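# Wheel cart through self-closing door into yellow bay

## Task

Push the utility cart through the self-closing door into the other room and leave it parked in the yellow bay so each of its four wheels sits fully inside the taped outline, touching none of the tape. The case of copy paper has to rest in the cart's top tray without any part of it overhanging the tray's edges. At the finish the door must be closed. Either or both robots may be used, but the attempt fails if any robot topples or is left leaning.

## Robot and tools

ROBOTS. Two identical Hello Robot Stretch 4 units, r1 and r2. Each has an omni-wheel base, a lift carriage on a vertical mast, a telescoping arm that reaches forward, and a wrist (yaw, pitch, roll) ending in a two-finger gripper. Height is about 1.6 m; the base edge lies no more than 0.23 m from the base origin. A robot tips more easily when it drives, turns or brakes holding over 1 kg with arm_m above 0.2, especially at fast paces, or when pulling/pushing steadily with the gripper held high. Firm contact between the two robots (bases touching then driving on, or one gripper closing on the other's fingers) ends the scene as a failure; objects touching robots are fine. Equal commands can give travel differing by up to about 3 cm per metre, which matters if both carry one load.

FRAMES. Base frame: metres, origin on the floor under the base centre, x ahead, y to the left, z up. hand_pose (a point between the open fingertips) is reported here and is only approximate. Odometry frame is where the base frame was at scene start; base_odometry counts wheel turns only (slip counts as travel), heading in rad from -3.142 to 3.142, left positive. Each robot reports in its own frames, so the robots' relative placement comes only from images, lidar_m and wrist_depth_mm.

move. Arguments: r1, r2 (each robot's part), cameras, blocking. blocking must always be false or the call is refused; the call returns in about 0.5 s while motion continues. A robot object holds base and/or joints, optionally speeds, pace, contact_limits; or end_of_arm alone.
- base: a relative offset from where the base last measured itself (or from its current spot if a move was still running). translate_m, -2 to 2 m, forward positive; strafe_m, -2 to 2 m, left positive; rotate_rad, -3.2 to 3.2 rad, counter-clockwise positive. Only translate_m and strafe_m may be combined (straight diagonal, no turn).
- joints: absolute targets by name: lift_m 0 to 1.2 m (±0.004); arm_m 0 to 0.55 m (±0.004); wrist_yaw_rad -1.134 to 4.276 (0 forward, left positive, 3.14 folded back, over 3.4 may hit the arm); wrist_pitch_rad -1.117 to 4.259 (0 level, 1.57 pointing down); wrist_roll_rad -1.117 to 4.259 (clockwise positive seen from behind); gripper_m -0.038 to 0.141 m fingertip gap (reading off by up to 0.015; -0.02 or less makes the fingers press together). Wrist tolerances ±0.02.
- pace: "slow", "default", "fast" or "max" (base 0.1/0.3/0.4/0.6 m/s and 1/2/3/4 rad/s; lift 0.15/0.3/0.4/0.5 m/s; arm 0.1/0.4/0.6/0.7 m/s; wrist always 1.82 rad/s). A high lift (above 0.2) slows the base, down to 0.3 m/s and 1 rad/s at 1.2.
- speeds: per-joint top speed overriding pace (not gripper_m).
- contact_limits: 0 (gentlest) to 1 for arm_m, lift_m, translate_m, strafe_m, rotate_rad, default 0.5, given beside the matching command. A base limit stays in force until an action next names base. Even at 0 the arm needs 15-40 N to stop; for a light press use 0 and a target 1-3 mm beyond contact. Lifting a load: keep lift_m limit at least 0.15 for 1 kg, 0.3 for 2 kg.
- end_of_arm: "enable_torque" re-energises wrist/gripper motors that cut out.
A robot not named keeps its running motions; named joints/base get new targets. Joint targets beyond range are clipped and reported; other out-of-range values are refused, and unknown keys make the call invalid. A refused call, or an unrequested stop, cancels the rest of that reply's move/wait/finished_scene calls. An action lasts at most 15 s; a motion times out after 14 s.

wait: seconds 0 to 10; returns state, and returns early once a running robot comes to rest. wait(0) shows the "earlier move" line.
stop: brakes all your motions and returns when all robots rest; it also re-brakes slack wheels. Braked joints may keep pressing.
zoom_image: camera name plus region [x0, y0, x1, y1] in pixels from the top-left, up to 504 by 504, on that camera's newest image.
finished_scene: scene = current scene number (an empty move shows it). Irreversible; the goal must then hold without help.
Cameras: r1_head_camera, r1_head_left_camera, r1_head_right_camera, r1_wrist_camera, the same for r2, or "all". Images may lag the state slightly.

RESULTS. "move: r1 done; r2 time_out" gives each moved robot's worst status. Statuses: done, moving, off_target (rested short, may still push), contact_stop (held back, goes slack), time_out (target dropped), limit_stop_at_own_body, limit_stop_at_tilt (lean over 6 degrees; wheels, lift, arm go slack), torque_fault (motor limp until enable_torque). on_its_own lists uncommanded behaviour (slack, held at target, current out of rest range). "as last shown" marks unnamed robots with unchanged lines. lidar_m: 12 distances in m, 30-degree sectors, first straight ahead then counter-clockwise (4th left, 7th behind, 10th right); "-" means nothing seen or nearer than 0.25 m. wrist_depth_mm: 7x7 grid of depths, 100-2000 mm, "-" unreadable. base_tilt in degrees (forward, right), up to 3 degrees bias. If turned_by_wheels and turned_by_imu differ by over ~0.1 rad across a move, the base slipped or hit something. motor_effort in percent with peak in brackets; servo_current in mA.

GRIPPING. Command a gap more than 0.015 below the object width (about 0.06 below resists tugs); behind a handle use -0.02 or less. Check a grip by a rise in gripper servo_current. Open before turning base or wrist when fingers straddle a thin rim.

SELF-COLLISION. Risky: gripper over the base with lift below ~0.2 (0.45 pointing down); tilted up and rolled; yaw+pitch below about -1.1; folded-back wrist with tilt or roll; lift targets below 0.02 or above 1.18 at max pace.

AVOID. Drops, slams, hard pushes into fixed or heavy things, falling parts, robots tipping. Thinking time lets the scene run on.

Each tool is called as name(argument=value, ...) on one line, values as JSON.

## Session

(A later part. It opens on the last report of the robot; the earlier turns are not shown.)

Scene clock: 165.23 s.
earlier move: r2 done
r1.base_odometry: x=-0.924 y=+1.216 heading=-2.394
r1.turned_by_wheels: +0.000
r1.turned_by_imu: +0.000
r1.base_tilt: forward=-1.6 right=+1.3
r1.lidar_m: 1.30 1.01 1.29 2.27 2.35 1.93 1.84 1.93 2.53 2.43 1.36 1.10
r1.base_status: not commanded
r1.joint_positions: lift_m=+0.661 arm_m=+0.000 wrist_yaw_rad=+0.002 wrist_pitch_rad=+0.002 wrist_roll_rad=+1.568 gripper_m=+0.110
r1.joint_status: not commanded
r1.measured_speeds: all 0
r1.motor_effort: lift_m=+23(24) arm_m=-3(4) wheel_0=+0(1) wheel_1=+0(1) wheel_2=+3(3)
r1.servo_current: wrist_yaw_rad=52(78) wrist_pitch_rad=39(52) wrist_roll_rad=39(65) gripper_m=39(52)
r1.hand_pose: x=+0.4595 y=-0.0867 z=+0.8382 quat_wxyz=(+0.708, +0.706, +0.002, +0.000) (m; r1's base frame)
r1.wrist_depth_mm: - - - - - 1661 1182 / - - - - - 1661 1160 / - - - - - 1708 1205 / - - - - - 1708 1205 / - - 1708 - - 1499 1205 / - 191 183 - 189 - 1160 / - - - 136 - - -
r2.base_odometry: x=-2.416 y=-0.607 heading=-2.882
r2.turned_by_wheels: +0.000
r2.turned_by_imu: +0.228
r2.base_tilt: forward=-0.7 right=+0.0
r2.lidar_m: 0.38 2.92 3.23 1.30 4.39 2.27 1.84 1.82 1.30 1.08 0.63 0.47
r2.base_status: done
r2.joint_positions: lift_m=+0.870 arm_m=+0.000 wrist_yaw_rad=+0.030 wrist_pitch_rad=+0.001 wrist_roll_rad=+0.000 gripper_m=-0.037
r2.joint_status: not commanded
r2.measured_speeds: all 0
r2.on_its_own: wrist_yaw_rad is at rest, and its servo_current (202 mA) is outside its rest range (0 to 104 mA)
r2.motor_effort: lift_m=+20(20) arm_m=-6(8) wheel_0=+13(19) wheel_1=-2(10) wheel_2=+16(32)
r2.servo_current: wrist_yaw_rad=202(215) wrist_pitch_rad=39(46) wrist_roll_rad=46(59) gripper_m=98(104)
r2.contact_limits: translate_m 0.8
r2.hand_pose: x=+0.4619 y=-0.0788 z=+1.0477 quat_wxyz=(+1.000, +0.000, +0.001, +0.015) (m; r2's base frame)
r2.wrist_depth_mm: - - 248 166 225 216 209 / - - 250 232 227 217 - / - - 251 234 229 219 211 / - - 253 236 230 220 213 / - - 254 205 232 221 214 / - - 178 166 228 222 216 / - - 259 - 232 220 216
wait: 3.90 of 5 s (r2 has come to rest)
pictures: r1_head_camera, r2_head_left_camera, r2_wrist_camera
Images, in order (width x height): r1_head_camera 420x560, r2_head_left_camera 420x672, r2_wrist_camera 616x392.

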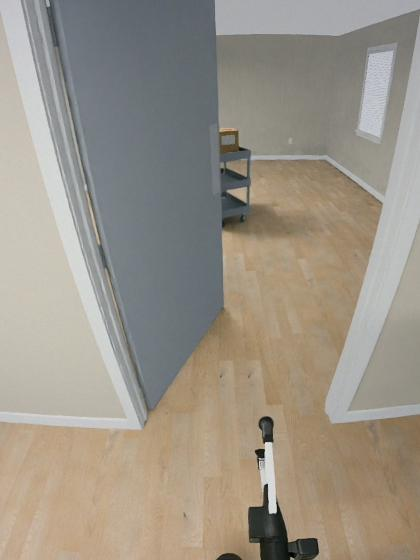

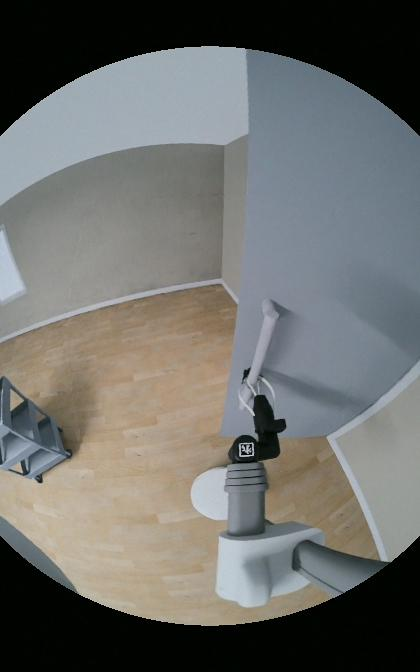

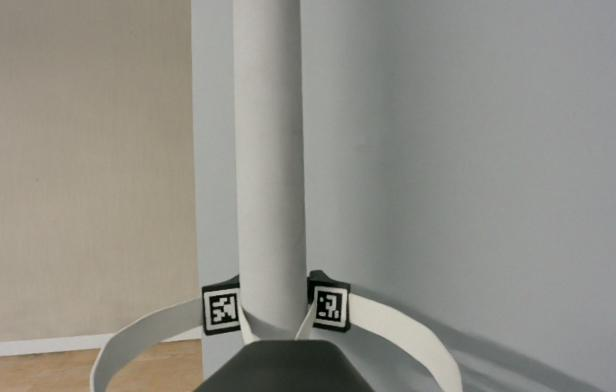

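move(blocking=false, r2={"base":{"translate_m":-0.33,"strafe_m":-0.02},"pace":"slow","contact_limits":{"translate_m":0.8}})

wait(seconds=5)

move(blocking=false, r2={"base":{"translate_m":-0.12,"strafe_m":-0.05},"pace":"slow","contact_limits":{"translate_m":0.6}})

wait(seconds=4, cameras=["r2_wrist_camera","r2_head_left_camera","r1_head_camera","r1_head_left_camera","r1_head_right_camera"])

Scene clock: 172.50 s.
move: r2 moving
r1: as last shown
r1.lidar_m: 1.29 1.04 1.32 2.28 2.37 1.92 1.84 1.90 2.53 2.43 1.35 1.08
r1.motor_effort: lift_m=+23(23) arm_m=-3(4) wheel_0=+1(1) wheel_1=+0(1) wheel_2=+3(3)
r1.servo_current: wrist_yaw_rad=59(59) wrist_pitch_rad=39(46) wrist_roll_rad=46(72) gripper_m=46(46)
r1.wrist_depth_mm: - - - - - 1661 1160 / - - - - - 1708 1182 / - - - - - 1708 1182 / - - - - - 1756 1205 / - - 1661 - - 1499 1229 / - 191 183 - 188 - 1138 / - - - 136 - - -
r2.base_odometry: x=-2.404 y=-0.603 heading=-2.880
r2.turned_by_wheels: +0.002
r2.turned_by_imu: +0.003
r2.base_tilt: forward=-0.7 right=+0.1
r2.lidar_m: 0.40 2.93 3.27 1.32 4.37 2.27 1.83 1.83 1.32 1.07 0.63 0.47
r2.base_status: translate_m moving; strafe_m moving
r2.joint_positions: lift_m=+0.870 arm_m=+0.000 wrist_yaw_rad=+0.030 wrist_pitch_rad=+0.001 wrist_roll_rad=+0.000 gripper_m=-0.037
r2.joint_status: not commanded
r2.measured_speeds: translate_m=-0.049 strafe_m=-0.003 rotate_rad=-0.001 lift_m=+0.000 arm_m=+0.000 wrist_yaw_rad=+0.000 wrist_pitch_rad=+0.000 wrist_roll_rad=+0.000
r2.motor_effort: lift_m=+20(20) arm_m=-7(7) wheel_0=+5(13) wheel_1=-5(8) wheel_2=+24(25)
r2.servo_current: wrist_yaw_rad=195(208) wrist_pitch_rad=33(46) wrist_roll_rad=33(59) gripper_m=98(104)
r2.contact_limits: translate_m 0.8
r2.hand_pose: x=+0.4619 y=-0.0788 z=+1.0477 quat_wxyz=(+1.000, +0.000, +0.001, +0.015) (m; r2's base frame)
r2.wrist_depth_mm: - - 248 165 227 217 211 / - - 251 233 228 219 212 / - - 251 234 229 220 213 / - - 254 237 232 221 213 / - - 254 177 232 222 216 / - - 177 167 229 223 216 / - - 259 - 232 222 218
pictures: none

Scene clock: 176.60 s.
earlier move: r2 done
r1.base_odometry: x=-0.924 y=+1.216 heading=-2.394
r1.turned_by_wheels: +0.000
r1.turned_by_imu: +0.000
r1.base_tilt: forward=-1.6 right=+1.3
r1.lidar_m: 1.51 1.03 1.29 2.26 2.38 1.93 1.83 1.93 2.53 2.42 1.39 1.10
r1.base_status: not commanded
r1.joint_positions: lift_m=+0.661 arm_m=+0.000 wrist_yaw_rad=+0.002 wrist_pitch_rad=+0.002 wrist_roll_rad=+1.568 gripper_m=+0.110
r1.joint_status: not commanded
r1.measured_speeds: all 0
r1.motor_effort: lift_m=+23(23) arm_m=-3(4) wheel_0=+0(2) wheel_1=+0(1) wheel_2=+3(3)
r1.servo_current: wrist_yaw_rad=59(65) wrist_pitch_rad=39(52) wrist_roll_rad=52(72) gripper_m=39(52)
r1.hand_pose: x=+0.4595 y=-0.0867 z=+0.8382 quat_wxyz=(+0.708, +0.706, +0.002, +0.000) (m; r1's base frame)
r1.wrist_depth_mm: - - - - - 1708 1182 / - - - - - 1661 1205 / - - - - - 1708 1205 / - - - - - 1708 1205 / - - - - - 1708 1205 / - 213 214 - 196 1464 1229 / - - - 136 - - 1160
r2.base_odometry: x=-2.103 y=-0.502 heading=-2.882
r2.turned_by_wheels: -0.002
r2.turned_by_imu: +0.008
r2.base_tilt: forward=-0.7 right=+0.1
r2.lidar_m: 0.39 3.23 1.37 1.39 3.53 1.90 1.55 1.52 1.42 1.15 0.90 0.50
r2.base_status: done
r2.joint_positions: lift_m=+0.870 arm_m=+0.000 wrist_yaw_rad=+0.009 wrist_pitch_rad=+0.001 wrist_roll_rad=+0.000 gripper_m=-0.037
r2.joint_status: not commanded
r2.measured_speeds: all 0
r2.motor_effort: lift_m=+20(20) arm_m=-6(7) wheel_0=-6(13) wheel_1=-7(8) wheel_2=+10(26)
r2.servo_current: wrist_yaw_rad=59(215) wrist_pitch_rad=46(46) wrist_roll_rad=39(59) gripper_m=91(104)
r2.contact_limits: translate_m 0.8
r2.hand_pose: x=+0.4603 y=-0.0847 z=+1.0477 quat_wxyz=(+1.000, +0.000, +0.001, +0.005) (m; r2's base frame)
r2.wrist_depth_mm: - - 231 160 255 268 281 / - - 232 162 257 270 283 / - - 234 163 256 271 285 / - - 233 164 258 272 285 / - - 236 165 259 274 287 / - - 185 166 178 278 290 / - - 236 - 264 272 293
wait: 4.10 of 5 s (r2 has come to rest)
pictures: none

Scene clock: 177.10 s.
move: r2 moving
r1: as last shown
r1.lidar_m: 1.55 1.03 1.29 2.26 2.35 1.94 1.84 1.94 2.56 2.42 1.39 1.11
r1.motor_effort: lift_m=+23(23) arm_m=-4(4) wheel_0=+1(1) wheel_1=+0(1) wheel_2=+3(3)
r1.servo_current: wrist_yaw_rad=59(65) wrist_pitch_rad=39(46) wrist_roll_rad=46(59) gripper_m=46(46)
r1.wrist_depth_mm: - - - - - 1618 1205 / - - - - - 1708 1205 / - - - - - 1708 1182 / - - - - - 1708 1205 / - - - - - 1756 1229 / - 216 213 - 196 1430 1205 / - - - 136 - - 1160
r2.base_odometry: x=-2.092 y=-0.494 heading=-2.883
r2.turned_by_wheels: +0.000
r2.turned_by_imu: +0.000
r2.base_tilt: forward=-0.7 right=+0.1
r2.lidar_m: 0.40 3.22 1.39 1.39 3.55 1.86 1.51 1.50 1.42 1.15 0.88 0.51
r2.base_status: translate_m moving; strafe_m moving
r2.joint_positions: lift_m=+0.870 arm_m=+0.000 wrist_yaw_rad=+0.009 wrist_pitch_rad=+0.001 wrist_roll_rad=+0.000 gripper_m=-0.037
r2.joint_status: not commanded
r2.measured_speeds: translate_m=-0.048 strafe_m=-0.020 rotate_rad=+0.000 lift_m=+0.000 arm_m=+0.000 wrist_yaw_rad=+0.000 wrist_pitch_rad=+0.000 wrist_roll_rad=+0.000
r2.motor_effort: lift_m=+20(20) arm_m=-6(6) wheel_0=-6(9) wheel_1=-8(10) wheel_2=+13(16)
r2.servo_current: wrist_yaw_rad=65(72) wrist_pitch_rad=39(46) wrist_roll_rad=52(59) gripper_m=98(104)
r2.contact_limits: translate_m 0.6
r2.hand_pose: x=+0.4603 y=-0.0847 z=+1.0477 quat_wxyz=(+1.000, +0.000, +0.001, +0.005) (m; r2's base frame)
r2.wrist_depth_mm: - - 231 160 254 271 283 / - - 231 162 256 272 286 / - - 234 163 258 273 286 / - - 234 164 258 274 287 / - - 236 165 260 277 291 / - - 185 166 179 279 293 / - - 236 - 266 272 294
pictures: none

Scene clock: 179.10 s.
earlier move: r2 done
r1.base_odometry: x=-0.924 y=+1.216 heading=-2.394
r1.turned_by_wheels: +0.000
r1.turned_by_imu: +0.000
r1.base_tilt: forward=-1.6 right=+1.3
r1.lidar_m: 1.79 1.03 1.31 2.28 2.36 1.94 1.84 1.94 2.54 2.41 1.36 1.08
r1.base_status: not commanded
r1.joint_positions: lift_m=+0.661 arm_m=+0.000 wrist_yaw_rad=+0.002 wrist_pitch_rad=+0.002 wrist_roll_rad=+1.568 gripper_m=+0.110
r1.joint_status: not commanded
r1.measured_speeds: all 0
r1.motor_effort: lift_m=+23(24) arm_m=-3(4) wheel_0=+1(1) wheel_1=+0(1) wheel_2=+3(3)
r1.servo_current: wrist_yaw_rad=52(72) wrist_pitch_rad=52(52) wrist_roll_rad=39(65) gripper_m=46(52)
r1.hand_pose: x=+0.4595 y=-0.0867 z=+0.8382 quat_wxyz=(+0.708, +0.706, +0.002, +0.000) (m; r1's base frame)
r1.wrist_depth_mm: - - - - - 1661 1182 / - - - - - 1708 1182 / - - - - - 1661 1205 / - - - - - 1756 1205 / - - - - - 1708 1205 / - - - - 211 1397 1205 / - - - 136 - - 1160
r2.base_odometry: x=-2.000 y=-0.423 heading=-2.883
r2.turned_by_wheels: +0.000
r2.turned_by_imu: +0.001
r2.base_tilt: forward=-0.6 right=+0.1
r2.lidar_m: 0.39 3.35 1.47 1.53 3.26 1.71 1.41 1.40 1.40 1.15 1.11 0.54
r2.base_status: done
r2.joint_positions: lift_m=+0.870 arm_m=+0.000 wrist_yaw_rad=+0.009 wrist_pitch_rad=+0.001 wrist_roll_rad=+0.000 gripper_m=-0.037
r2.joint_status: not commanded
r2.measured_speeds: all 0
r2.motor_effort: lift_m=+20(20) arm_m=-6(7) wheel_0=-5(10) wheel_1=-6(11) wheel_2=+11(18)
r2.servo_current: wrist_yaw_rad=65(72) wrist_pitch_rad=39(46) wrist_roll_rad=46(59) gripper_m=98(104)
r2.contact_limits: translate_m 0.6
r2.hand_pose: x=+0.4603 y=-0.0847 z=+1.0477 quat_wxyz=(+1.000, +0.000, +0.001, +0.005) (m; r2's base frame)
r2.wrist_depth_mm: - - 229 161 267 296 324 / - - 228 161 270 294 325 / - - 229 162 268 297 324 / - - 230 163 271 298 324 / - - 230 165 276 300 330 / - - 185 166 178 307 332 / - - 231 - 279 293 338
wait: 2.00 of 4 s (r2 has come to rest)
pictures: r1_head_camera, r1_head_left_camera, r1_head_right_camera, r2_head_left_camera, r2_wrist_camera
Images, in order (width x height): r1_head_camera 420x560, r1_head_left_camera 420x672, r1_head_right_camera 420x672, r2_head_left_camera 420x672, r2_wrist_camera 616x392.

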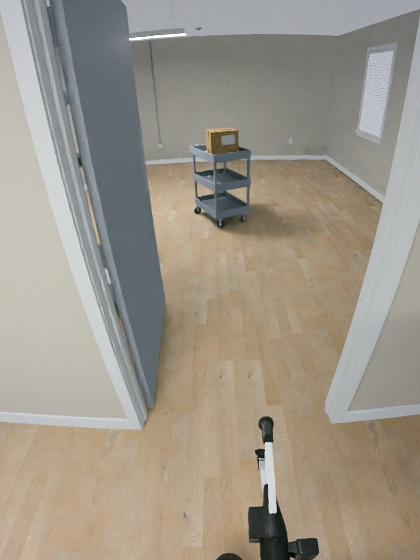

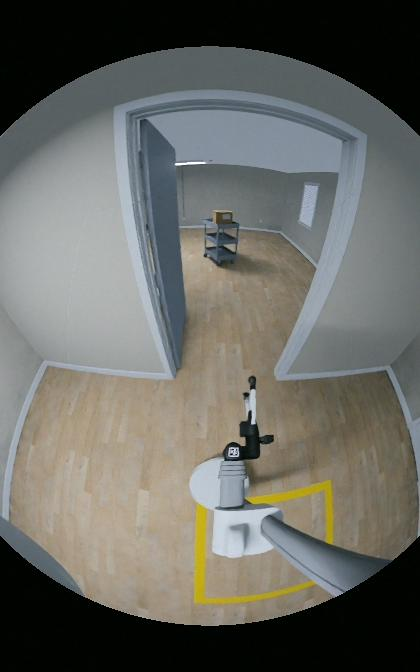

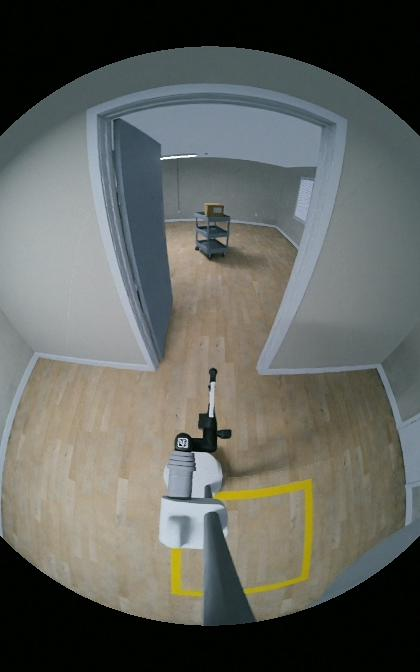

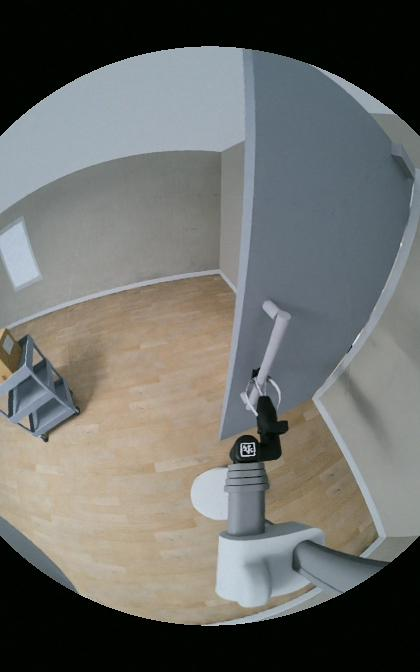

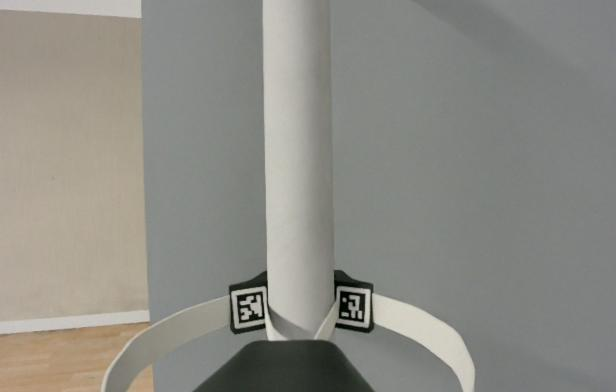

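move(blocking=false, r1={"base":{"strafe_m":-0.2}}, r2={"base":{"translate_m":-0.11,"strafe_m":-0.08},"pace":"slow","contact_limits":{"translate_m":0.6}})

wait(seconds=2.5)

move(blocking=false, r1={"base":{"translate_m":1.9}})

wait(seconds=9, cameras=["r1_head_camera","r1_head_left_camera","r1_wrist_camera"])

Scene clock: 194.47 s.
move: r1 moving; r2 moving
r1.base_odometry: x=-0.949 y=+1.243 heading=-2.394
r1.turned_by_wheels: +0.000
r1.turned_by_imu: -0.001
r1.base_tilt: forward=-1.6 right=+1.3
r1.lidar_m: 2.03 1.03 1.32 2.30 2.42 1.95 1.84 1.92 2.49 2.39 1.38 1.07
r1.base_status: strafe_m moving
r1.joint_positions: lift_m=+0.661 arm_m=+0.000 wrist_yaw_rad=+0.002 wrist_pitch_rad=+0.002 wrist_roll_rad=+1.568 gripper_m=+0.110
r1.joint_status: not commanded
r1.measured_speeds: translate_m=+0.000 strafe_m=-0.141 rotate_rad=+0.001 lift_m=+0.000 arm_m=+0.000 wrist_yaw_rad=+0.000 wrist_pitch_rad=+0.000 wrist_roll_rad=+0.000
r1.motor_effort: lift_m=+23(24) arm_m=-3(4) wheel_0=+9(9) wheel_1=-10(10) wheel_2=+0(4)
r1.servo_current: wrist_yaw_rad=65(65) wrist_pitch_rad=39(39) wrist_roll_rad=46(59) gripper_m=46(46)
r1.hand_pose: x=+0.4595 y=-0.0867 z=+0.8382 quat_wxyz=(+0.708, +0.706, +0.002, +0.000) (m; r1's base frame)
r1.wrist_depth_mm: - - - - - 1661 1160 / - - - - - 1708 1182 / - - - - - 1708 1205 / - - - - - 1708 1205 / - - - - - 1708 1205 / - - - - 211 1464 1229 / - - - 136 - - 1205
r2.base_odometry: x=-1.991 y=-0.413 heading=-2.882
r2.turned_by_wheels: +0.001
r2.turned_by_imu: +0.001
r2.base_tilt: forward=-0.6 right=+0.0
r2.lidar_m: 0.40 3.37 1.49 1.54 3.23 1.69 1.37 1.38 1.39 1.12 1.11 0.53
r2.base_status: translate_m moving; strafe_m moving
r2.joint_positions: lift_m=+0.870 arm_m=+0.000 wrist_yaw_rad=+0.009 wrist_pitch_rad=+0.001 wrist_roll_rad=+0.000 gripper_m=-0.037
r2.joint_status: not commanded
r2.measured_speeds: translate_m=-0.043 strafe_m=-0.031 rotate_rad=+0.000 lift_m=+0.000 arm_m=+0.000 wrist_yaw_rad=+0.000 wrist_pitch_rad=+0.000 wrist_roll_rad=+0.000
r2.motor_effort: lift_m=+20(20) arm_m=-6(6) wheel_0=+3(7) wheel_1=-8(10) wheel_2=+15(16)
r2.servo_current: wrist_yaw_rad=65(65) wrist_pitch_rad=39(46) wrist_roll_rad=52(52) gripper_m=91(104)
r2.contact_limits: translate_m 0.6
r2.hand_pose: x=+0.4603 y=-0.0847 z=+1.0477 quat_wxyz=(+1.000, +0.000, +0.001, +0.005) (m; r2's base frame)
r2.wrist_depth_mm: - - 229 160 268 297 325 / - - 228 162 271 298 329 / - - 229 162 271 298 324 / - - 230 165 273 301 327 / - - 231 164 273 303 334 / - - 185 166 179 309 332 / - - 229 - 281 294 340
pictures: none

Scene clock: 195.93 s.
earlier move: r1 done; r2 moving
r1.base_odometry: x=-1.060 y=+1.363 heading=-2.393
r1.turned_by_wheels: +0.000
r1.turned_by_imu: -0.001
r1.base_tilt: forward=-1.6 right=+1.2
r1.lidar_m: 3.39 1.11 1.32 2.48 2.56 1.93 1.83 1.90 2.36 2.23 1.36 1.02
r1.base_status: done
r1.joint_positions: lift_m=+0.661 arm_m=+0.000 wrist_yaw_rad=+0.002 wrist_pitch_rad=+0.002 wrist_roll_rad=+1.568 gripper_m=+0.110
r1.joint_status: not commanded
r1.measured_speeds: all 0
r1.motor_effort: lift_m=+23(24) arm_m=-3(4) wheel_0=+0(10) wheel_1=+1(11) wheel_2=+1(4)
r1.servo_current: wrist_yaw_rad=46(65) wrist_pitch_rad=39(52) wrist_roll_rad=65(65) gripper_m=46(46)
r1.hand_pose: x=+0.4595 y=-0.0867 z=+0.8382 quat_wxyz=(+0.708, +0.706, +0.002, +0.000) (m; r1's base frame)
r1.wrist_depth_mm: - - - - - - - / - - - - - - - / - - - - - 1756 1205 / - - - - - 1708 1229 / - - - - - 1756 1205 / - - - - 211 1397 1229 / - - - 142 - 1808 1229
r2.base_odometry: x=-1.918 y=-0.322 heading=-2.881
r2.turned_by_wheels: +0.001
r2.turned_by_imu: +0.002
r2.base_tilt: forward=-0.7 right=+0.0
r2.lidar_m: 0.40 3.48 1.55 1.67 3.02 1.56 1.28 1.25 1.34 1.12 1.09 0.55
r2.base_status: translate_m moving; strafe_m moving
r2.joint_positions: lift_m=+0.870 arm_m=+0.000 wrist_yaw_rad=+0.010 wrist_pitch_rad=+0.001 wrist_roll_rad=+0.000 gripper_m=-0.037
r2.joint_status: not commanded
r2.measured_speeds: translate_m=-0.028 strafe_m=-0.021 rotate_rad=+0.000 lift_m=+0.000 arm_m=+0.000 wrist_yaw_rad=+0.000 wrist_pitch_rad=+0.000 wrist_roll_rad=+0.000
r2.motor_effort: lift_m=+20(20) arm_m=-6(7) wheel_0=+8(15) wheel_1=-3(10) wheel_2=+13(17)
r2.servo_current: wrist_yaw_rad=59(72) wrist_pitch_rad=39(46) wrist_roll_rad=52(59) gripper_m=98(104)
r2.contact_limits: translate_m 0.6
r2.hand_pose: x=+0.4603 y=-0.0845 z=+1.0477 quat_wxyz=(+1.000, +0.000, +0.001, +0.005) (m; r2's base frame)
r2.wrist_depth_mm: - 211 221 162 285 329 379 / - 213 222 163 286 329 370 / - 214 224 163 286 327 382 / - 215 227 167 289 330 384 / - 215 229 164 291 332 384 / - 216 180 164 290 336 387 / - 213 229 - 298 355 392
wait: 1.47 of 2.5 s (r1 has come to rest)
pictures: none

Scene clock: 196.43 s.
earlier move: r2 moving
move: r1 moving
r1.base_odometry: x=-1.083 y=+1.342 heading=-2.393
r1.turned_by_wheels: +0.000
r1.turned_by_imu: +0.000
r1.base_tilt: forward=-1.6 right=+1.3
r1.lidar_m: 3.33 1.10 1.27 2.47 2.59 1.96 1.87 1.96 2.33 2.22 1.33 0.97
r1.base_status: translate_m moving
r1.joint_positions: lift_m=+0.661 arm_m=+0.000 wrist_yaw_rad=+0.002 wrist_pitch_rad=+0.002 wrist_roll_rad=+1.568 gripper_m=+0.110
r1.joint_status: not commanded
r1.measured_speeds: translate_m=+0.121 strafe_m=+0.000 rotate_rad=+0.002 lift_m=+0.000 arm_m=+0.000 wrist_yaw_rad=+0.000 wrist_pitch_rad=+0.000 wrist_roll_rad=+0.000
r1.motor_effort: lift_m=+23(23) arm_m=-4(4) wheel_0=+7(8) wheel_1=+7(7) wheel_2=-9(9)
r1.servo_current: wrist_yaw_rad=52(72) wrist_pitch_rad=39(46) wrist_roll_rad=72(72) gripper_m=39(52)
r1.hand_pose: x=+0.4595 y=-0.0867 z=+0.8382 quat_wxyz=(+0.708, +0.706, +0.002, +0.000) (m; r1's base frame)
r1.wrist_depth_mm: - - - - - - - / - - - - - 1537 1182 / - - - - - 1708 1205 / - - - - - 1756 1205 / - - - - - 1756 1229 / - - - - 211 1464 1255 / - - - 142 - 1808 1229
r2.base_odometry: x=-1.914 y=-0.318 heading=-2.881
r2.turned_by_wheels: +0.000
r2.turned_by_imu: +0.000
r2.base_tilt: forward=-0.7 right=+0.1
r2.lidar_m: 0.40 3.47 1.57 1.66 2.95 1.59 1.28 1.24 1.36 1.09 1.09 0.57
r2.base_status: translate_m moving; strafe_m moving
r2.joint_positions: lift_m=+0.870 arm_m=+0.000 wrist_yaw_rad=+0.012 wrist_pitch_rad=+0.001 wrist_roll_rad=+0.000 gripper_m=-0.037
r2.joint_status: not commanded
r2.measured_speeds: all 0
r2.motor_effort: lift_m=+20(20) arm_m=-6(6) wheel_0=+10(13) wheel_1=-4(5) wheel_2=+16(16)
r2.servo_current: wrist_yaw_rad=72(78) wrist_pitch_rad=39(46) wrist_roll_rad=46(52) gripper_m=98(104)
r2.contact_limits: translate_m 0.6
r2.hand_pose: x=+0.4605 y=-0.0840 z=+1.0477 quat_wxyz=(+1.000, +0.000, +0.001, +0.006) (m; r2's base frame)
r2.wrist_depth_mm: - 213 224 161 285 329 377 / - 213 222 162 285 329 370 / - 214 226 162 287 330 379 / - 214 227 167 289 330 382 / - 215 228 163 290 332 387 / - 218 182 164 181 336 387 / - 216 229 - 297 345 392
pictures: none

Scene clock: 196.53 s.
earlier move: r1 moving; r2 done
r1.base_odometry: x=-1.093 y=+1.332 heading=-2.393
r1.turned_by_wheels: +0.000
r1.turned_by_imu: +0.000
r1.base_tilt: forward=-1.6 right=+1.3
r1.lidar_m: 3.34 1.07 1.24 2.48 2.58 1.98 1.87 1.98 2.33 2.24 1.29 0.97
r1.base_status: translate_m moving
r1.joint_positions: lift_m=+0.661 arm_m=+0.000 wrist_yaw_rad=+0.002 wrist_pitch_rad=+0.002 wrist_roll_rad=+1.568 gripper_m=+0.110
r1.joint_status: not commanded
r1.measured_speeds: translate_m=+0.146 strafe_m=-0.001 rotate_rad=-0.001 lift_m=+0.000 arm_m=+0.000 wrist_yaw_rad=+0.000 wrist_pitch_rad=+0.000 wrist_roll_rad=+0.000
r1.motor_effort: lift_m=+23(23) arm_m=-4(4) wheel_0=+9(9) wheel_1=+5(7) wheel_2=-7(9)
r1.servo_current: wrist_yaw_rad=52(72) wrist_pitch_rad=39(46) wrist_roll_rad=52(72) gripper_m=46(52)
r1.hand_pose: x=+0.4595 y=-0.0867 z=+0.8382 quat_wxyz=(+0.708, +0.706, +0.002, +0.000) (m; r1's base frame)
r1.wrist_depth_mm: - - - - - - - / - - - - - 1708 1182 / - - - - - 1756 1205 / - - - - - 1756 1229 / - - - - - 1708 1229 / - - - - 213 1464 1229 / - - - 142 - 1756 1229
r2.base_odometry: x=-1.914 y=-0.318 heading=-2.881
r2.turned_by_wheels: +0.000
r2.turned_by_imu: +0.000
r2.base_tilt: forward=-0.6 right=+0.0
r2.lidar_m: 0.39 3.49 1.56 1.67 2.96 1.55 1.27 1.24 1.36 1.11 1.11 0.54
r2.base_status: done
r2.joint_positions: lift_m=+0.870 arm_m=+0.000 wrist_yaw_rad=+0.012 wrist_pitch_rad=+0.001 wrist_roll_rad=+0.000 gripper_m=-0.037
r2.joint_status: not commanded
r2.measured_speeds: all 0
r2.motor_effort: lift_m=+20(20) arm_m=-6(6) wheel_0=+10(13) wheel_1=-4(5) wheel_2=+16(16)
r2.servo_current: wrist_yaw_rad=65(78) wrist_pitch_rad=33(46) wrist_roll_rad=46(52) gripper_m=104(104)
r2.contact_limits: translate_m 0.6
r2.hand_pose: x=+0.4605 y=-0.0840 z=+1.0477 quat_wxyz=(+1.000, +0.000, +0.001, +0.006) (m; r2's base frame)
r2.wrist_depth_mm: - 211 224 162 285 327 377 / - 213 222 162 286 329 370 / - 214 226 162 287 329 379 / - 215 227 168 287 332 382 / - 215 228 164 291 332 384 / - 218 182 165 181 338 387 / - 216 229 - 298 345 389
wait: 0.10 of 9 s (r2 has come to rest)
pictures: r1_head_camera, r1_head_left_camera, r1_wrist_camera
Images, in order (width x height): r1_head_camera 420x560, r1_head_left_camera 420x672, r1_wrist_camera 616x392.

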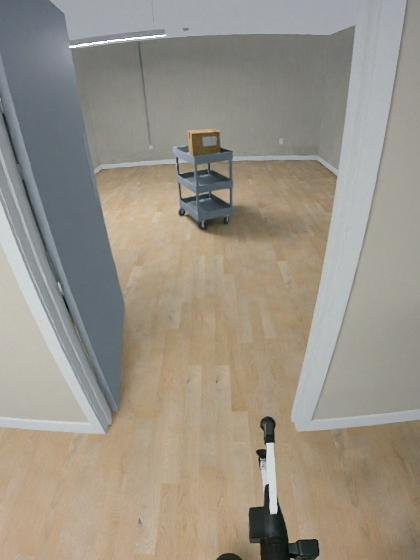

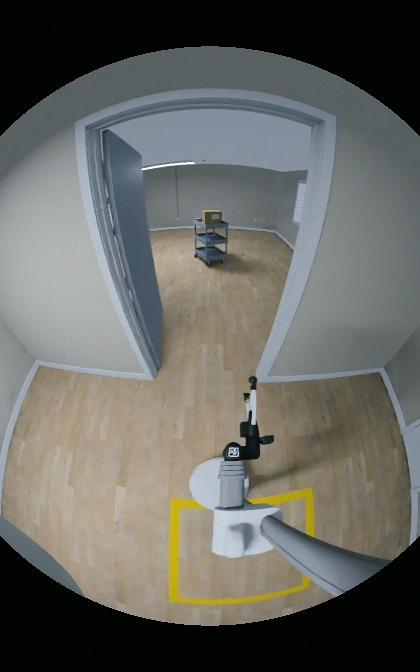

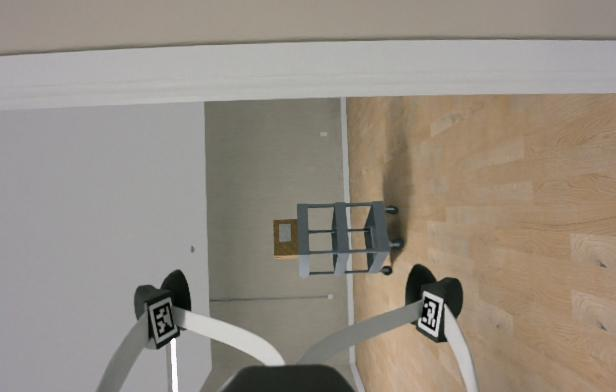

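wait(seconds=8, cameras=["r1_head_camera","r1_head_left_camera","r1_wrist_camera"])

Scene clock: 203.77 s.
earlier move: r1 done
r1.base_odometry: x=-2.452 y=+0.070 heading=-2.393
r1.turned_by_wheels: +0.000
r1.turned_by_imu: +0.000
r1.base_tilt: forward=-1.6 right=+1.3
r1.lidar_m: 1.52 2.03 1.12 0.73 0.75 0.91 3.84 0.86 1.09 2.20 2.26 3.05
r1.base_status: done
r1.joint_positions: lift_m=+0.661 arm_m=+0.000 wrist_yaw_rad=+0.002 wrist_pitch_rad=+0.002 wrist_roll_rad=+1.568 gripper_m=+0.110
r1.joint_status: not commanded
r1.measured_speeds: all 0
r1.motor_effort: lift_m=+23(23) arm_m=-3(4) wheel_0=+1(9) wheel_1=+0(7) wheel_2=+1(10)
r1.servo_current: wrist_yaw_rad=59(72) wrist_pitch_rad=52(52) wrist_roll_rad=39(72) gripper_m=46(52)
r1.hand_pose: x=+0.4595 y=-0.0867 z=+0.8382 quat_wxyz=(+0.708, +0.706, +0.002, +0.000) (m; r1's base frame)
r1.wrist_depth_mm: - - - - - 1661 1160 / - - - - - 1661 1160 / - - - - - 1708 1182 / - - - - - 1499 1229 / - - - - - 1464 1182 / - - 1499 - 196 1255 1229 / - - - 142 - 1756 1205
r2.base_odometry: x=-1.914 y=-0.318 heading=-2.881
r2.turned_by_wheels: +0.000
r2.turned_by_imu: +0.001
r2.base_tilt: forward=-0.7 right=+0.0
r2.lidar_m: 0.40 1.30 1.56 1.68 2.99 1.57 1.27 1.24 1.36 1.11 1.10 0.56
r2.base_status: done
r2.joint_positions: lift_m=+0.870 arm_m=+0.000 wrist_yaw_rad=+0.012 wrist_pitch_rad=+0.001 wrist_roll_rad=+0.000 gripper_m=-0.037
r2.joint_status: not commanded
r2.measured_speeds: all 0
r2.motor_effort: lift_m=+20(20) arm_m=-6(7) wheel_0=+11(13) wheel_1=-4(5) wheel_2=+16(16)
r2.servo_current: wrist_yaw_rad=65(85) wrist_pitch_rad=39(46) wrist_roll_rad=39(65) gripper_m=98(104)
r2.contact_limits: translate_m 0.6
r2.hand_pose: x=+0.4605 y=-0.0840 z=+1.0477 quat_wxyz=(+1.000, +0.000, +0.001, +0.006) (m; r2's base frame)
r2.wrist_depth_mm: - 212 224 161 285 327 377 / - 212 223 162 286 330 368 / - 214 226 163 286 329 382 / - 214 227 167 289 330 384 / - 215 227 163 290 330 384 / - 219 182 164 181 338 387 / - 216 229 - 298 345 392
wait: 4.47 of 8 s (r1 has come to rest)
pictures: r1_head_camera, r1_head_left_camera, r1_wrist_camera
Images, in order (width x height): r1_head_camera 420x560, r1_head_left_camera 420x672, r1_wrist_camera 616x392.

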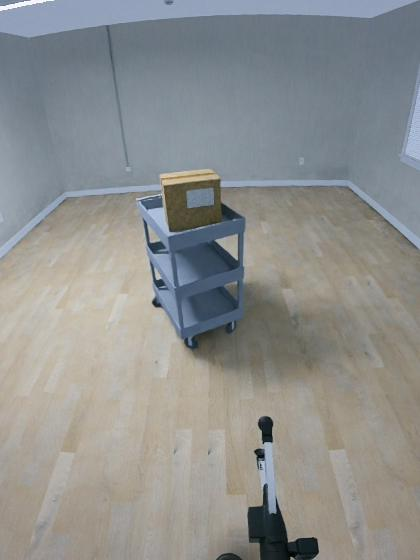

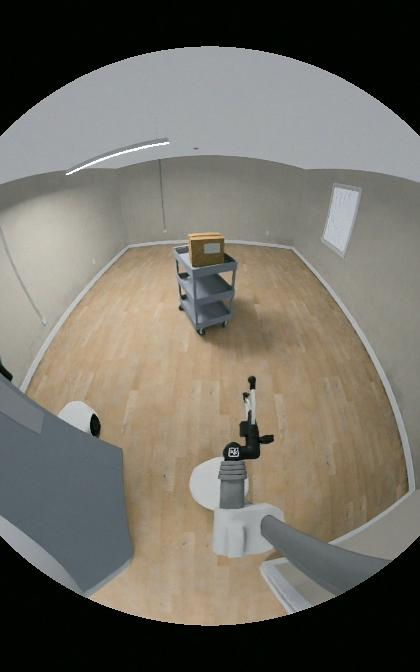

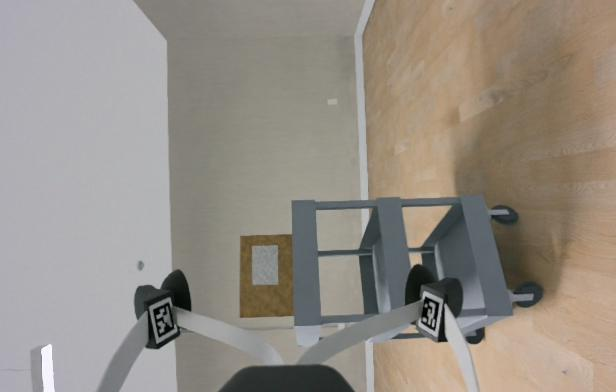

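move(blocking=false, r1={"base":{"translate_m":0.8},"joints":{"wrist_yaw_rad":0.35}})

wait(seconds=6, cameras=["r1_head_camera","r1_wrist_camera"])

Scene clock: 213.67 s.
move: r1 moving
r1.base_odometry: x=-2.475 y=+0.048 heading=-2.393
r1.turned_by_wheels: +0.000
r1.turned_by_imu: +0.000
r1.base_tilt: forward=-1.6 right=+1.3
r1.lidar_m: 1.47 1.96 1.11 0.74 0.74 0.91 3.88 0.88 1.16 2.20 2.26 3.05
r1.base_status: translate_m moving
r1.joint_positions: lift_m=+0.661 arm_m=+0.000 wrist_yaw_rad=+0.346 wrist_pitch_rad=+0.002 wrist_roll_rad=+1.568 gripper_m=+0.110
r1.joint_status: wrist_yaw_rad moving
r1.measured_speeds: translate_m=+0.122 strafe_m=-0.001 rotate_rad=-0.006 lift_m=+0.000 arm_m=+0.000 wrist_yaw_rad=+0.115 wrist_pitch_rad=+0.000 wrist_roll_rad=+0.000
r1.motor_effort: lift_m=+23(23) arm_m=-1(4) wheel_0=+8(8) wheel_1=+4(7) wheel_2=-8(10)
r1.servo_current: wrist_yaw_rad=65(104) wrist_pitch_rad=46(46) wrist_roll_rad=46(46) gripper_m=39(46)
r1.hand_pose: x=+0.4718 y=+0.0155 z=+0.8382 quat_wxyz=(+0.698, +0.695, +0.122, +0.121) (m; r1's base frame)
r1.wrist_depth_mm: - - - - - 1661 1182 / - - - - - 1308 1182 / - - - - 1921 1430 1182 / - - - - - 1618 1182 / - - - - - 1756 1182 / - - - - 211 1430 1255 / - - - 142 - 1756 1205
r2: as last shown
r2.turned_by_imu: +0.000
r2.base_tilt: forward=-0.6 right=+0.0
r2.lidar_m: 0.40 1.26 1.59 1.67 2.98 1.53 1.26 1.26 1.36 1.11 1.09 0.56
r2.motor_effort: lift_m=+20(20) arm_m=-6(6) wheel_0=+11(11) wheel_1=-3(4) wheel_2=+16(16)
r2.servo_current: wrist_yaw_rad=78(78) wrist_pitch_rad=33(46) wrist_roll_rad=46(52) gripper_m=98(104)
r2.contact_limits: translate_m 0.6
r2.wrist_depth_mm: - 212 224 161 285 327 377 / - 213 222 162 286 330 368 / - 213 227 162 287 329 382 / - 215 228 167 290 332 384 / - 216 228 164 290 336 387 / - 215 182 165 181 338 387 / - 216 229 - 298 345 389
pictures: none

Scene clock: 217.33 s.
earlier move: r1 done
r1.base_odometry: x=-3.038 y=-0.475 heading=-2.393
r1.turned_by_wheels: +0.000
r1.turned_by_imu: +0.000
r1.base_tilt: forward=-1.6 right=+1.3
r1.lidar_m: 0.75 0.74 2.66 1.27 1.01 1.09 1.62 1.64 2.27 2.18 2.25 3.03
r1.base_status: done
r1.joint_positions: lift_m=+0.661 arm_m=+0.000 wrist_yaw_rad=+0.347 wrist_pitch_rad=+0.002 wrist_roll_rad=+1.568 gripper_m=+0.110
r1.joint_status: all done
r1.measured_speeds: all 0
r1.motor_effort: lift_m=+23(23) arm_m=+3(4) wheel_0=+3(8) wheel_1=+2(8) wheel_2=+1(10)
r1.servo_current: wrist_yaw_rad=52(104) wrist_pitch_rad=46(52) wrist_roll_rad=46(65) gripper_m=46(46)
r1.hand_pose: x=+0.4718 y=+0.0160 z=+0.8382 quat_wxyz=(+0.698, +0.695, +0.123, +0.122) (m; r1's base frame)
r1.wrist_depth_mm: - - - - - 1756 1205 / - - - 580 - - - / - - 699 569 - - - / - - 707 559 - - - / - - 715 549 - - - / - - 715 544 202 198 - / - - - 142 - 1756 1160
r2.base_odometry: x=-1.914 y=-0.318 heading=-2.881
r2.turned_by_wheels: +0.000
r2.turned_by_imu: +0.001
r2.base_tilt: forward=-0.6 right=+0.0
r2.lidar_m: 0.40 1.16 1.24 1.69 2.97 1.54 1.28 1.26 1.36 1.10 1.09 0.53
r2.base_status: not commanded
r2.joint_positions: lift_m=+0.870 arm_m=+0.000 wrist_yaw_rad=+0.012 wrist_pitch_rad=+0.001 wrist_roll_rad=+0.000 gripper_m=-0.037
r2.joint_status: not commanded
r2.measured_speeds: all 0
r2.motor_effort: lift_m=+20(20) arm_m=-6(7) wheel_0=+10(11) wheel_1=-4(4) wheel_2=+16(16)
r2.servo_current: wrist_yaw_rad=72(91) wrist_pitch_rad=33(46) wrist_roll_rad=52(59) gripper_m=98(111)
r2.contact_limits: translate_m 0.6
r2.hand_pose: x=+0.4605 y=-0.0840 z=+1.0477 quat_wxyz=(+1.000, +0.000, +0.001, +0.006) (m; r2's base frame)
r2.wrist_depth_mm: - 211 224 161 285 329 377 / - 213 222 162 286 327 370 / - 213 227 163 286 329 382 / - 214 228 167 289 330 384 / - 215 228 164 289 332 384 / - 218 183 165 181 338 387 / - 216 229 - 298 345 389
wait: 3.67 of 6 s (r1 has come to rest)
pictures: r1_head_camera, r1_wrist_camera
Images, in order (width x height): r1_head_camera 420x560, r1_wrist_camera 616x392.

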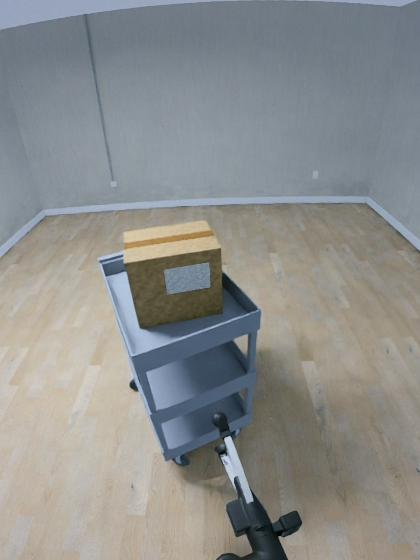

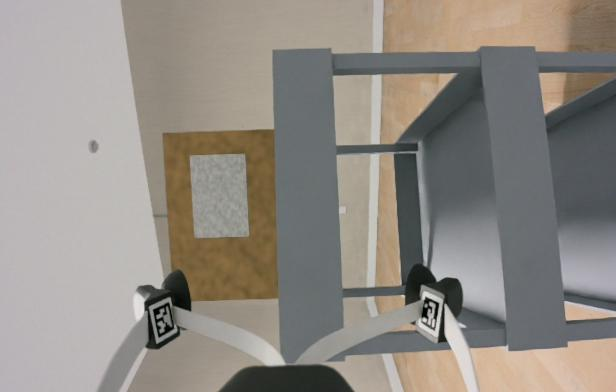

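move(blocking=false, r1={"base":{"translate_m":0.37,"strafe_m":0.1},"pace":"slow"})

wait(seconds=6)

move(blocking=false, r1={"joints":{"gripper_m":0.0}})

wait(seconds=2, cameras=["r1_head_camera","r1_wrist_camera"])

Scene clock: 225.53 s.
move: r1 moving
r1.base_odometry: x=-3.045 y=-0.486 heading=-2.392
r1.turned_by_wheels: +0.000
r1.turned_by_imu: +0.000
r1.base_tilt: forward=-1.6 right=+1.3
r1.lidar_m: 0.75 0.72 2.67 1.27 1.01 1.08 1.62 1.64 2.24 2.17 2.29 3.03
r1.base_status: translate_m moving; strafe_m moving
r1.joint_positions: lift_m=+0.661 arm_m=+0.000 wrist_yaw_rad=+0.347 wrist_pitch_rad=+0.002 wrist_roll_rad=+1.568 gripper_m=+0.110
r1.joint_status: not commanded
r1.measured_speeds: translate_m=+0.048 strafe_m=+0.013 rotate_rad=-0.001 lift_m=+0.000 arm_m=+0.000 wrist_yaw_rad=+0.000 wrist_pitch_rad=+0.000 wrist_roll_rad=+0.000
r1.motor_effort: lift_m=+23(23) arm_m=+3(4) wheel_0=+4(6) wheel_1=+5(6) wheel_2=-5(7)
r1.servo_current: wrist_yaw_rad=46(59) wrist_pitch_rad=33(52) wrist_roll_rad=59(59) gripper_m=46(46)
r1.hand_pose: x=+0.4718 y=+0.0160 z=+0.8382 quat_wxyz=(+0.698, +0.695, +0.123, +0.122) (m; r1's base frame)
r1.wrist_depth_mm: - - - - - 1661 1160 / - - - 569 - - 1138 / - - 683 559 - - - / - - 699 549 - - - / - - 691 539 - - - / - - 723 535 198 198 - / - - - 142 - 1618 1160
r2: as last shown
r2.turned_by_imu: +0.000
r2.base_tilt: forward=-0.7 right=+0.0
r2.lidar_m: 0.39 1.17 1.21 1.68 2.98 1.56 1.27 1.25 1.36 1.11 1.10 0.54
r2.motor_effort: lift_m=+20(20) arm_m=-6(6) wheel_0=+10(11) wheel_1=-4(4) wheel_2=+15(16)
r2.servo_current: wrist_yaw_rad=78(78) wrist_pitch_rad=39(46) wrist_roll_rad=39(52) gripper_m=98(98)
r2.contact_limits: translate_m 0.6
r2.wrist_depth_mm: - 212 224 161 285 329 377 / - 213 222 162 286 329 370 / - 214 227 163 286 329 382 / - 213 227 167 290 332 382 / - 216 228 163 290 332 384 / - 218 183 165 181 336 387 / - 216 229 - 298 347 387
pictures: none

Scene clock: 230.10 s.
earlier move: r1 done
r1.base_odometry: x=-3.241 y=-0.800 heading=-2.393
r1.turned_by_wheels: +0.000
r1.turned_by_imu: +0.000
r1.base_tilt: forward=-1.6 right=+1.3
r1.lidar_m: 0.39 0.37 2.58 2.45 1.26 1.19 2.02 2.03 2.42 2.27 2.35 0.53
r1.base_status: done
r1.joint_positions: lift_m=+0.661 arm_m=+0.000 wrist_yaw_rad=+0.347 wrist_pitch_rad=+0.003 wrist_roll_rad=+1.568 gripper_m=+0.110
r1.joint_status: not commanded
r1.measured_speeds: all 0
r1.motor_effort: lift_m=+23(23) arm_m=+4(4) wheel_0=+2(7) wheel_1=+4(8) wheel_2=-5(7)
r1.servo_current: wrist_yaw_rad=46(78) wrist_pitch_rad=46(52) wrist_roll_rad=59(72) gripper_m=39(52)
r1.hand_pose: x=+0.4718 y=+0.0160 z=+0.8380 quat_wxyz=(+0.698, +0.695, +0.123, +0.121) (m; r1's base frame)
r1.wrist_depth_mm: - - - 206 209 1618 1229 / - - - 202 203 1708 - / 322 322 324 197 196 - - / 324 325 327 191 193 798 - / 325 327 330 187 189 778 - / 329 330 183 184 186 185 - / 330 332 334 143 180 180 -
r2.base_odometry: x=-1.914 y=-0.318 heading=-2.881
r2.turned_by_wheels: +0.000
r2.turned_by_imu: +0.001
r2.base_tilt: forward=-0.7 right=+0.0
r2.lidar_m: 0.39 3.47 1.24 1.69 2.96 1.56 1.27 1.26 1.34 1.12 1.10 0.55
r2.base_status: not commanded
r2.joint_positions: lift_m=+0.870 arm_m=+0.000 wrist_yaw_rad=+0.012 wrist_pitch_rad=+0.001 wrist_roll_rad=+0.000 gripper_m=-0.037
r2.joint_status: not commanded
r2.measured_speeds: all 0
r2.motor_effort: lift_m=+20(20) arm_m=-6(7) wheel_0=+11(11) wheel_1=-4(4) wheel_2=+16(16)
r2.servo_current: wrist_yaw_rad=72(85) wrist_pitch_rad=46(52) wrist_roll_rad=52(59) gripper_m=91(104)
r2.contact_limits: translate_m 0.6
r2.hand_pose: x=+0.4605 y=-0.0840 z=+1.0477 quat_wxyz=(+1.000, +0.000, +0.001, +0.006) (m; r2's base frame)
r2.wrist_depth_mm: - 211 224 161 285 329 379 / - 213 222 162 286 329 370 / - 213 226 163 287 329 382 / - 215 228 167 289 330 384 / - 215 228 164 291 334 387 / - 218 182 164 181 338 387 / - 216 230 - 300 345 392
wait: 4.57 of 6 s (r1 has come to rest)
pictures: none

Scene clock: 230.60 s.
move: r1 moving
r1.base_odometry: x=-3.241 y=-0.800 heading=-2.393
r1.turned_by_wheels: +0.000
r1.turned_by_imu: +0.000
r1.base_tilt: forward=-1.6 right=+1.3
r1.lidar_m: 0.35 0.35 2.56 2.46 1.25 1.21 2.00 2.06 2.40 2.27 2.35 0.49
r1.base_status: not commanded
r1.joint_positions: lift_m=+0.661 arm_m=+0.000 wrist_yaw_rad=+0.347 wrist_pitch_rad=+0.005 wrist_roll_rad=+1.568 gripper_m=+0.095
r1.joint_status: gripper_m moving
r1.measured_speeds: translate_m=+0.000 strafe_m=+0.000 rotate_rad=+0.000 lift_m=+0.000 arm_m=+0.000 wrist_yaw_rad=+0.000 wrist_pitch_rad=+0.008 wrist_roll_rad=+0.000
r1.motor_effort: lift_m=+23(23) arm_m=+4(4) wheel_0=+2(2) wheel_1=+4(4) wheel_2=-5(5)
r1.servo_current: wrist_yaw_rad=52(65) wrist_pitch_rad=52(52) wrist_roll_rad=78(78) gripper_m=98(98)
r1.hand_pose: x=+0.4718 y=+0.0160 z=+0.8375 quat_wxyz=(+0.698, +0.695, +0.124, +0.121) (m; r1's base frame)
r1.wrist_depth_mm: - - - 206 209 1661 1160 / - - - 201 202 1708 - / 320 324 324 196 198 - - / 322 325 327 191 193 798 - / 325 329 225 187 188 778 - / 329 329 193 183 185 - - / 330 330 336 140 180 - -
r2: as last shown
r2.turned_by_imu: +0.000
r2.lidar_m: 0.41 3.49 1.27 1.67 2.98 1.56 1.28 1.25 1.39 1.09 1.10 0.57
r2.motor_effort: lift_m=+20(20) arm_m=-6(7) wheel_0=+10(11) wheel_1=-4(4) wheel_2=+16(16)
r2.servo_current: wrist_yaw_rad=72(78) wrist_pitch_rad=39(46) wrist_roll_rad=39(52) gripper_m=91(104)
r2.contact_limits: translate_m 0.6
r2.wrist_depth_mm: - 212 224 161 285 327 377 / - 213 223 162 289 329 370 / - 213 226 162 285 330 379 / - 215 227 167 289 330 382 / - 215 227 163 291 332 384 / - 218 182 164 181 334 387 / - 216 228 - 298 343 389
pictures: none

Scene clock: 232.00 s.
earlier move: r1 done
r1.base_odometry: x=-3.241 y=-0.800 heading=-2.393
r1.turned_by_wheels: +0.000
r1.turned_by_imu: +0.000
r1.base_tilt: forward=-1.6 right=+1.2
r1.lidar_m: 0.38 0.36 2.56 2.44 1.24 1.20 1.95 2.05 2.39 2.27 2.34 0.49
r1.base_status: not commanded
r1.joint_positions: lift_m=+0.661 arm_m=+0.000 wrist_yaw_rad=+0.349 wrist_pitch_rad=+0.015 wrist_roll_rad=+1.568 gripper_m=+0.001
r1.joint_status: all done
r1.measured_speeds: all 0
r1.motor_effort: lift_m=+23(23) arm_m=-4(4) wheel_0=+1(2) wheel_1=+2(4) wheel_2=-1(5)
r1.servo_current: wrist_yaw_rad=52(65) wrist_pitch_rad=72(78) wrist_roll_rad=46(78) gripper_m=104(312)
r1.hand_pose: x=+0.4718 y=+0.0164 z=+0.8346 quat_wxyz=(+0.698, +0.695, +0.128, +0.118) (m; r1's base frame)
r1.wrist_depth_mm: - - 187 188 191 1537 1118 / - - 185 186 188 1708 - / 303 307 182 182 185 - - / 307 312 179 181 183 788 - / 312 319 177 178 180 - - / 319 322 175 176 177 168 - / 322 164 173 174 174 153 -
r2.base_odometry: x=-1.914 y=-0.318 heading=-2.881
r2.turned_by_wheels: +0.000
r2.turned_by_imu: +0.000
r2.base_tilt: forward=-0.7 right=+0.1
r2.lidar_m: 0.40 3.47 1.25 1.66 2.95 1.56 1.26 1.25 1.34 1.11 1.10 0.56
r2.base_status: not commanded
r2.joint_positions: lift_m=+0.870 arm_m=+0.000 wrist_yaw_rad=+0.012 wrist_pitch_rad=+0.001 wrist_roll_rad=+0.000 gripper_m=-0.037
r2.joint_status: not commanded
r2.measured_speeds: all 0
r2.motor_effort: lift_m=+20(20) arm_m=-6(7) wheel_0=+11(11) wheel_1=-4(4) wheel_2=+16(16)
r2.servo_current: wrist_yaw_rad=72(78) wrist_pitch_rad=39(46) wrist_roll_rad=46(59) gripper_m=98(104)
r2.contact_limits: translate_m 0.6
r2.hand_pose: x=+0.4605 y=-0.0840 z=+1.0477 quat_wxyz=(+1.000, +0.000, +0.001, +0.006) (m; r2's base frame)
r2.wrist_depth_mm: - 211 224 162 285 327 382 / - 213 222 162 285 327 368 / - 213 227 163 287 329 379 / - 214 227 167 287 332 384 / - 215 227 164 290 334 384 / - 219 182 164 181 336 387 / - 215 228 - 298 343 392
wait: 1.40 of 2 s (r1 has come to rest)
pictures: r1_head_camera, r1_wrist_camera
Images, in order (width x height): r1_head_camera 420x560, r1_wrist_camera 616x392.

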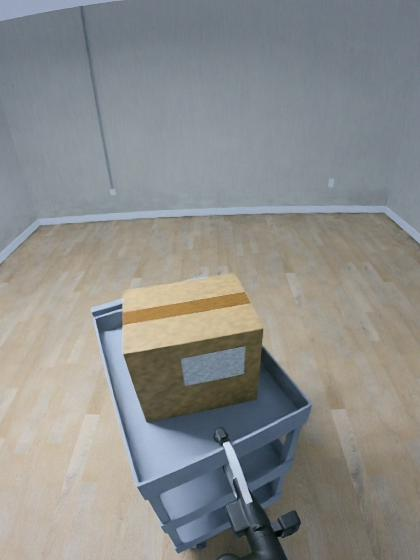

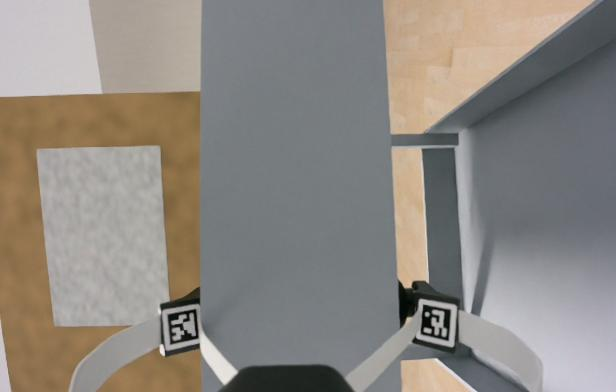

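move(blocking=false, r1={"base":{"translate_m":-0.8},"joints":{"wrist_yaw_rad":0.0},"speeds":{"wrist_yaw_rad":0.05},"pace":"slow"})

wait(seconds=9, cameras=["r1_head_left_camera","r1_wrist_camera","r2_head_left_camera"])

Scene clock: 240.97 s.
move: r1 moving
r1.base_odometry: x=-3.232 y=-0.792 heading=-2.393
r1.turned_by_wheels: +0.000
r1.turned_by_imu: +0.000
r1.base_tilt: forward=-1.5 right=+1.3
r1.lidar_m: 0.38 0.34 2.56 2.43 1.24 1.18 1.97 2.02 2.41 2.27 2.33 0.49
r1.base_status: translate_m moving
r1.joint_positions: lift_m=+0.661 arm_m=+0.000 wrist_yaw_rad=+0.341 wrist_pitch_rad=+0.015 wrist_roll_rad=+1.568 gripper_m=+0.001
r1.joint_status: wrist_yaw_rad moving
r1.measured_speeds: translate_m=-0.049 strafe_m=+0.000 rotate_rad=-0.003 lift_m=+0.000 arm_m=+0.000 wrist_yaw_rad=-0.042 wrist_pitch_rad=+0.002 wrist_roll_rad=+0.000
r1.motor_effort: lift_m=+23(23) arm_m=-3(4) wheel_0=-3(7) wheel_1=-5(7) wheel_2=+13(13)
r1.servo_current: wrist_yaw_rad=72(85) wrist_pitch_rad=78(85) wrist_roll_rad=52(59) gripper_m=104(117)
r1.hand_pose: x=+0.4719 y=+0.0139 z=+0.8345 quat_wxyz=(+0.699, +0.695, +0.125, +0.115) (m; r1's base frame)
r1.wrist_depth_mm: - - 188 190 192 1576 1118 / - - 185 186 189 1661 - / 304 306 182 184 186 - - / 309 312 180 181 183 798 - / 315 317 177 179 180 - - / 319 320 175 175 177 168 - / 324 164 173 173 174 153 -
r2: as last shown
r2.lidar_m: 0.37 3.49 1.24 1.66 2.96 1.57 1.29 1.24 1.36 1.11 1.08 0.57
r2.motor_effort: lift_m=+20(20) arm_m=-6(6) wheel_0=+10(11) wheel_1=-4(4) wheel_2=+16(16)
r2.servo_current: wrist_yaw_rad=78(78) wrist_pitch_rad=39(46) wrist_roll_rad=46(52) gripper_m=98(98)
r2.contact_limits: translate_m 0.6
r2.wrist_depth_mm: - 211 224 161 285 327 377 / - 213 223 162 286 329 370 / - 213 226 162 287 330 382 / - 215 227 167 286 330 382 / - 215 228 163 291 332 382 / - 219 183 164 181 336 387 / - 216 229 - 300 343 389
pictures: none

Scene clock: 249.77 s.
earlier move: r1 done
r1.base_odometry: x=-2.655 y=-0.255 heading=-2.394
r1.turned_by_wheels: -0.001
r1.turned_by_imu: -0.002
r1.base_tilt: forward=-1.6 right=+1.3
r1.lidar_m: 0.39 3.57 2.56 0.74 0.72 0.87 - 1.22 1.63 2.30 2.38 0.39
r1.base_status: done
r1.joint_positions: lift_m=+0.661 arm_m=+0.000 wrist_yaw_rad=-0.005 wrist_pitch_rad=+0.015 wrist_roll_rad=+1.568 gripper_m=+0.001
r1.joint_status: all done
r1.measured_speeds: all 0
r1.motor_effort: lift_m=+23(23) arm_m=-4(4) wheel_0=-10(13) wheel_1=-5(9) wheel_2=-1(15)
r1.servo_current: wrist_yaw_rad=46(111) wrist_pitch_rad=78(91) wrist_roll_rad=46(78) gripper_m=104(117)
r1.hand_pose: x=+0.4589 y=-0.0888 z=+0.8344 quat_wxyz=(+0.708, +0.706, +0.004, -0.007) (m; r1's base frame)
r1.wrist_depth_mm: 251 252 142 143 144 - - / 265 268 147 149 150 - - / 285 286 155 155 156 - - / 307 312 161 162 162 - - / 334 338 168 168 170 - - / 373 364 178 177 179 167 - / - 159 185 182 148 1499 -
r2.base_odometry: x=-1.914 y=-0.318 heading=-2.881
r2.turned_by_wheels: +0.000
r2.turned_by_imu: +0.001
r2.base_tilt: forward=-0.6 right=+0.0
r2.lidar_m: 0.39 0.98 1.22 4.73 2.97 1.56 1.26 1.25 1.34 1.11 1.09 0.54
r2.base_status: not commanded
r2.joint_positions: lift_m=+0.870 arm_m=+0.000 wrist_yaw_rad=+0.012 wrist_pitch_rad=+0.001 wrist_roll_rad=+0.000 gripper_m=-0.037
r2.joint_status: not commanded
r2.measured_speeds: all 0
r2.motor_effort: lift_m=+20(20) arm_m=-6(7) wheel_0=+10(11) wheel_1=-4(4) wheel_2=+16(16)
r2.servo_current: wrist_yaw_rad=78(85) wrist_pitch_rad=39(46) wrist_roll_rad=52(59) gripper_m=91(104)
r2.contact_limits: translate_m 0.6
r2.hand_pose: x=+0.4605 y=-0.0840 z=+1.0477 quat_wxyz=(+1.000, +0.000, +0.001, +0.006) (m; r2's base frame)
r2.wrist_depth_mm: - 212 224 162 286 327 379 / - 213 222 162 286 330 370 / - 214 226 163 286 330 382 / - 215 227 167 289 329 382 / - 215 228 163 289 332 384 / 1118 219 183 164 181 334 389 / - 216 229 - 298 345 389
wait: 8.80 of 9 s (r1 has come to rest)
pictures: r1_head_left_camera, r1_wrist_camera, r2_head_left_camera
Images, in order (width x height): r1_head_left_camera 420x672, r1_wrist_camera 616x392, r2_head_left_camera 420x672.

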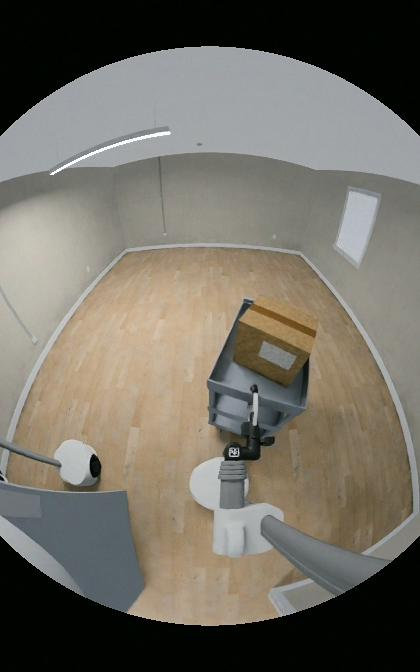

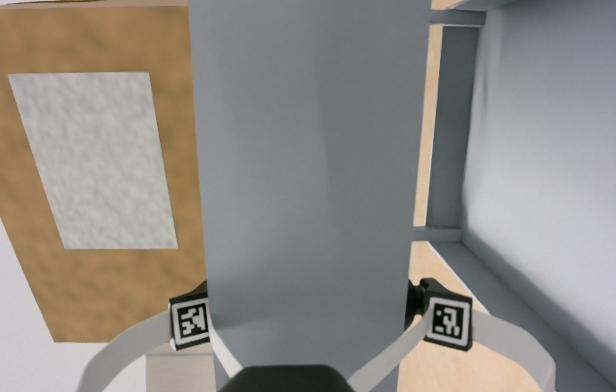

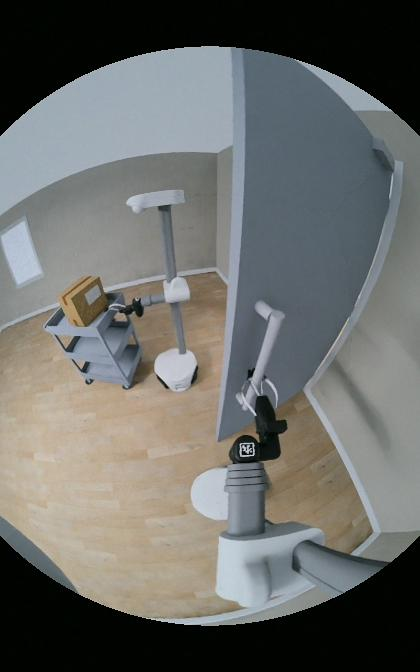

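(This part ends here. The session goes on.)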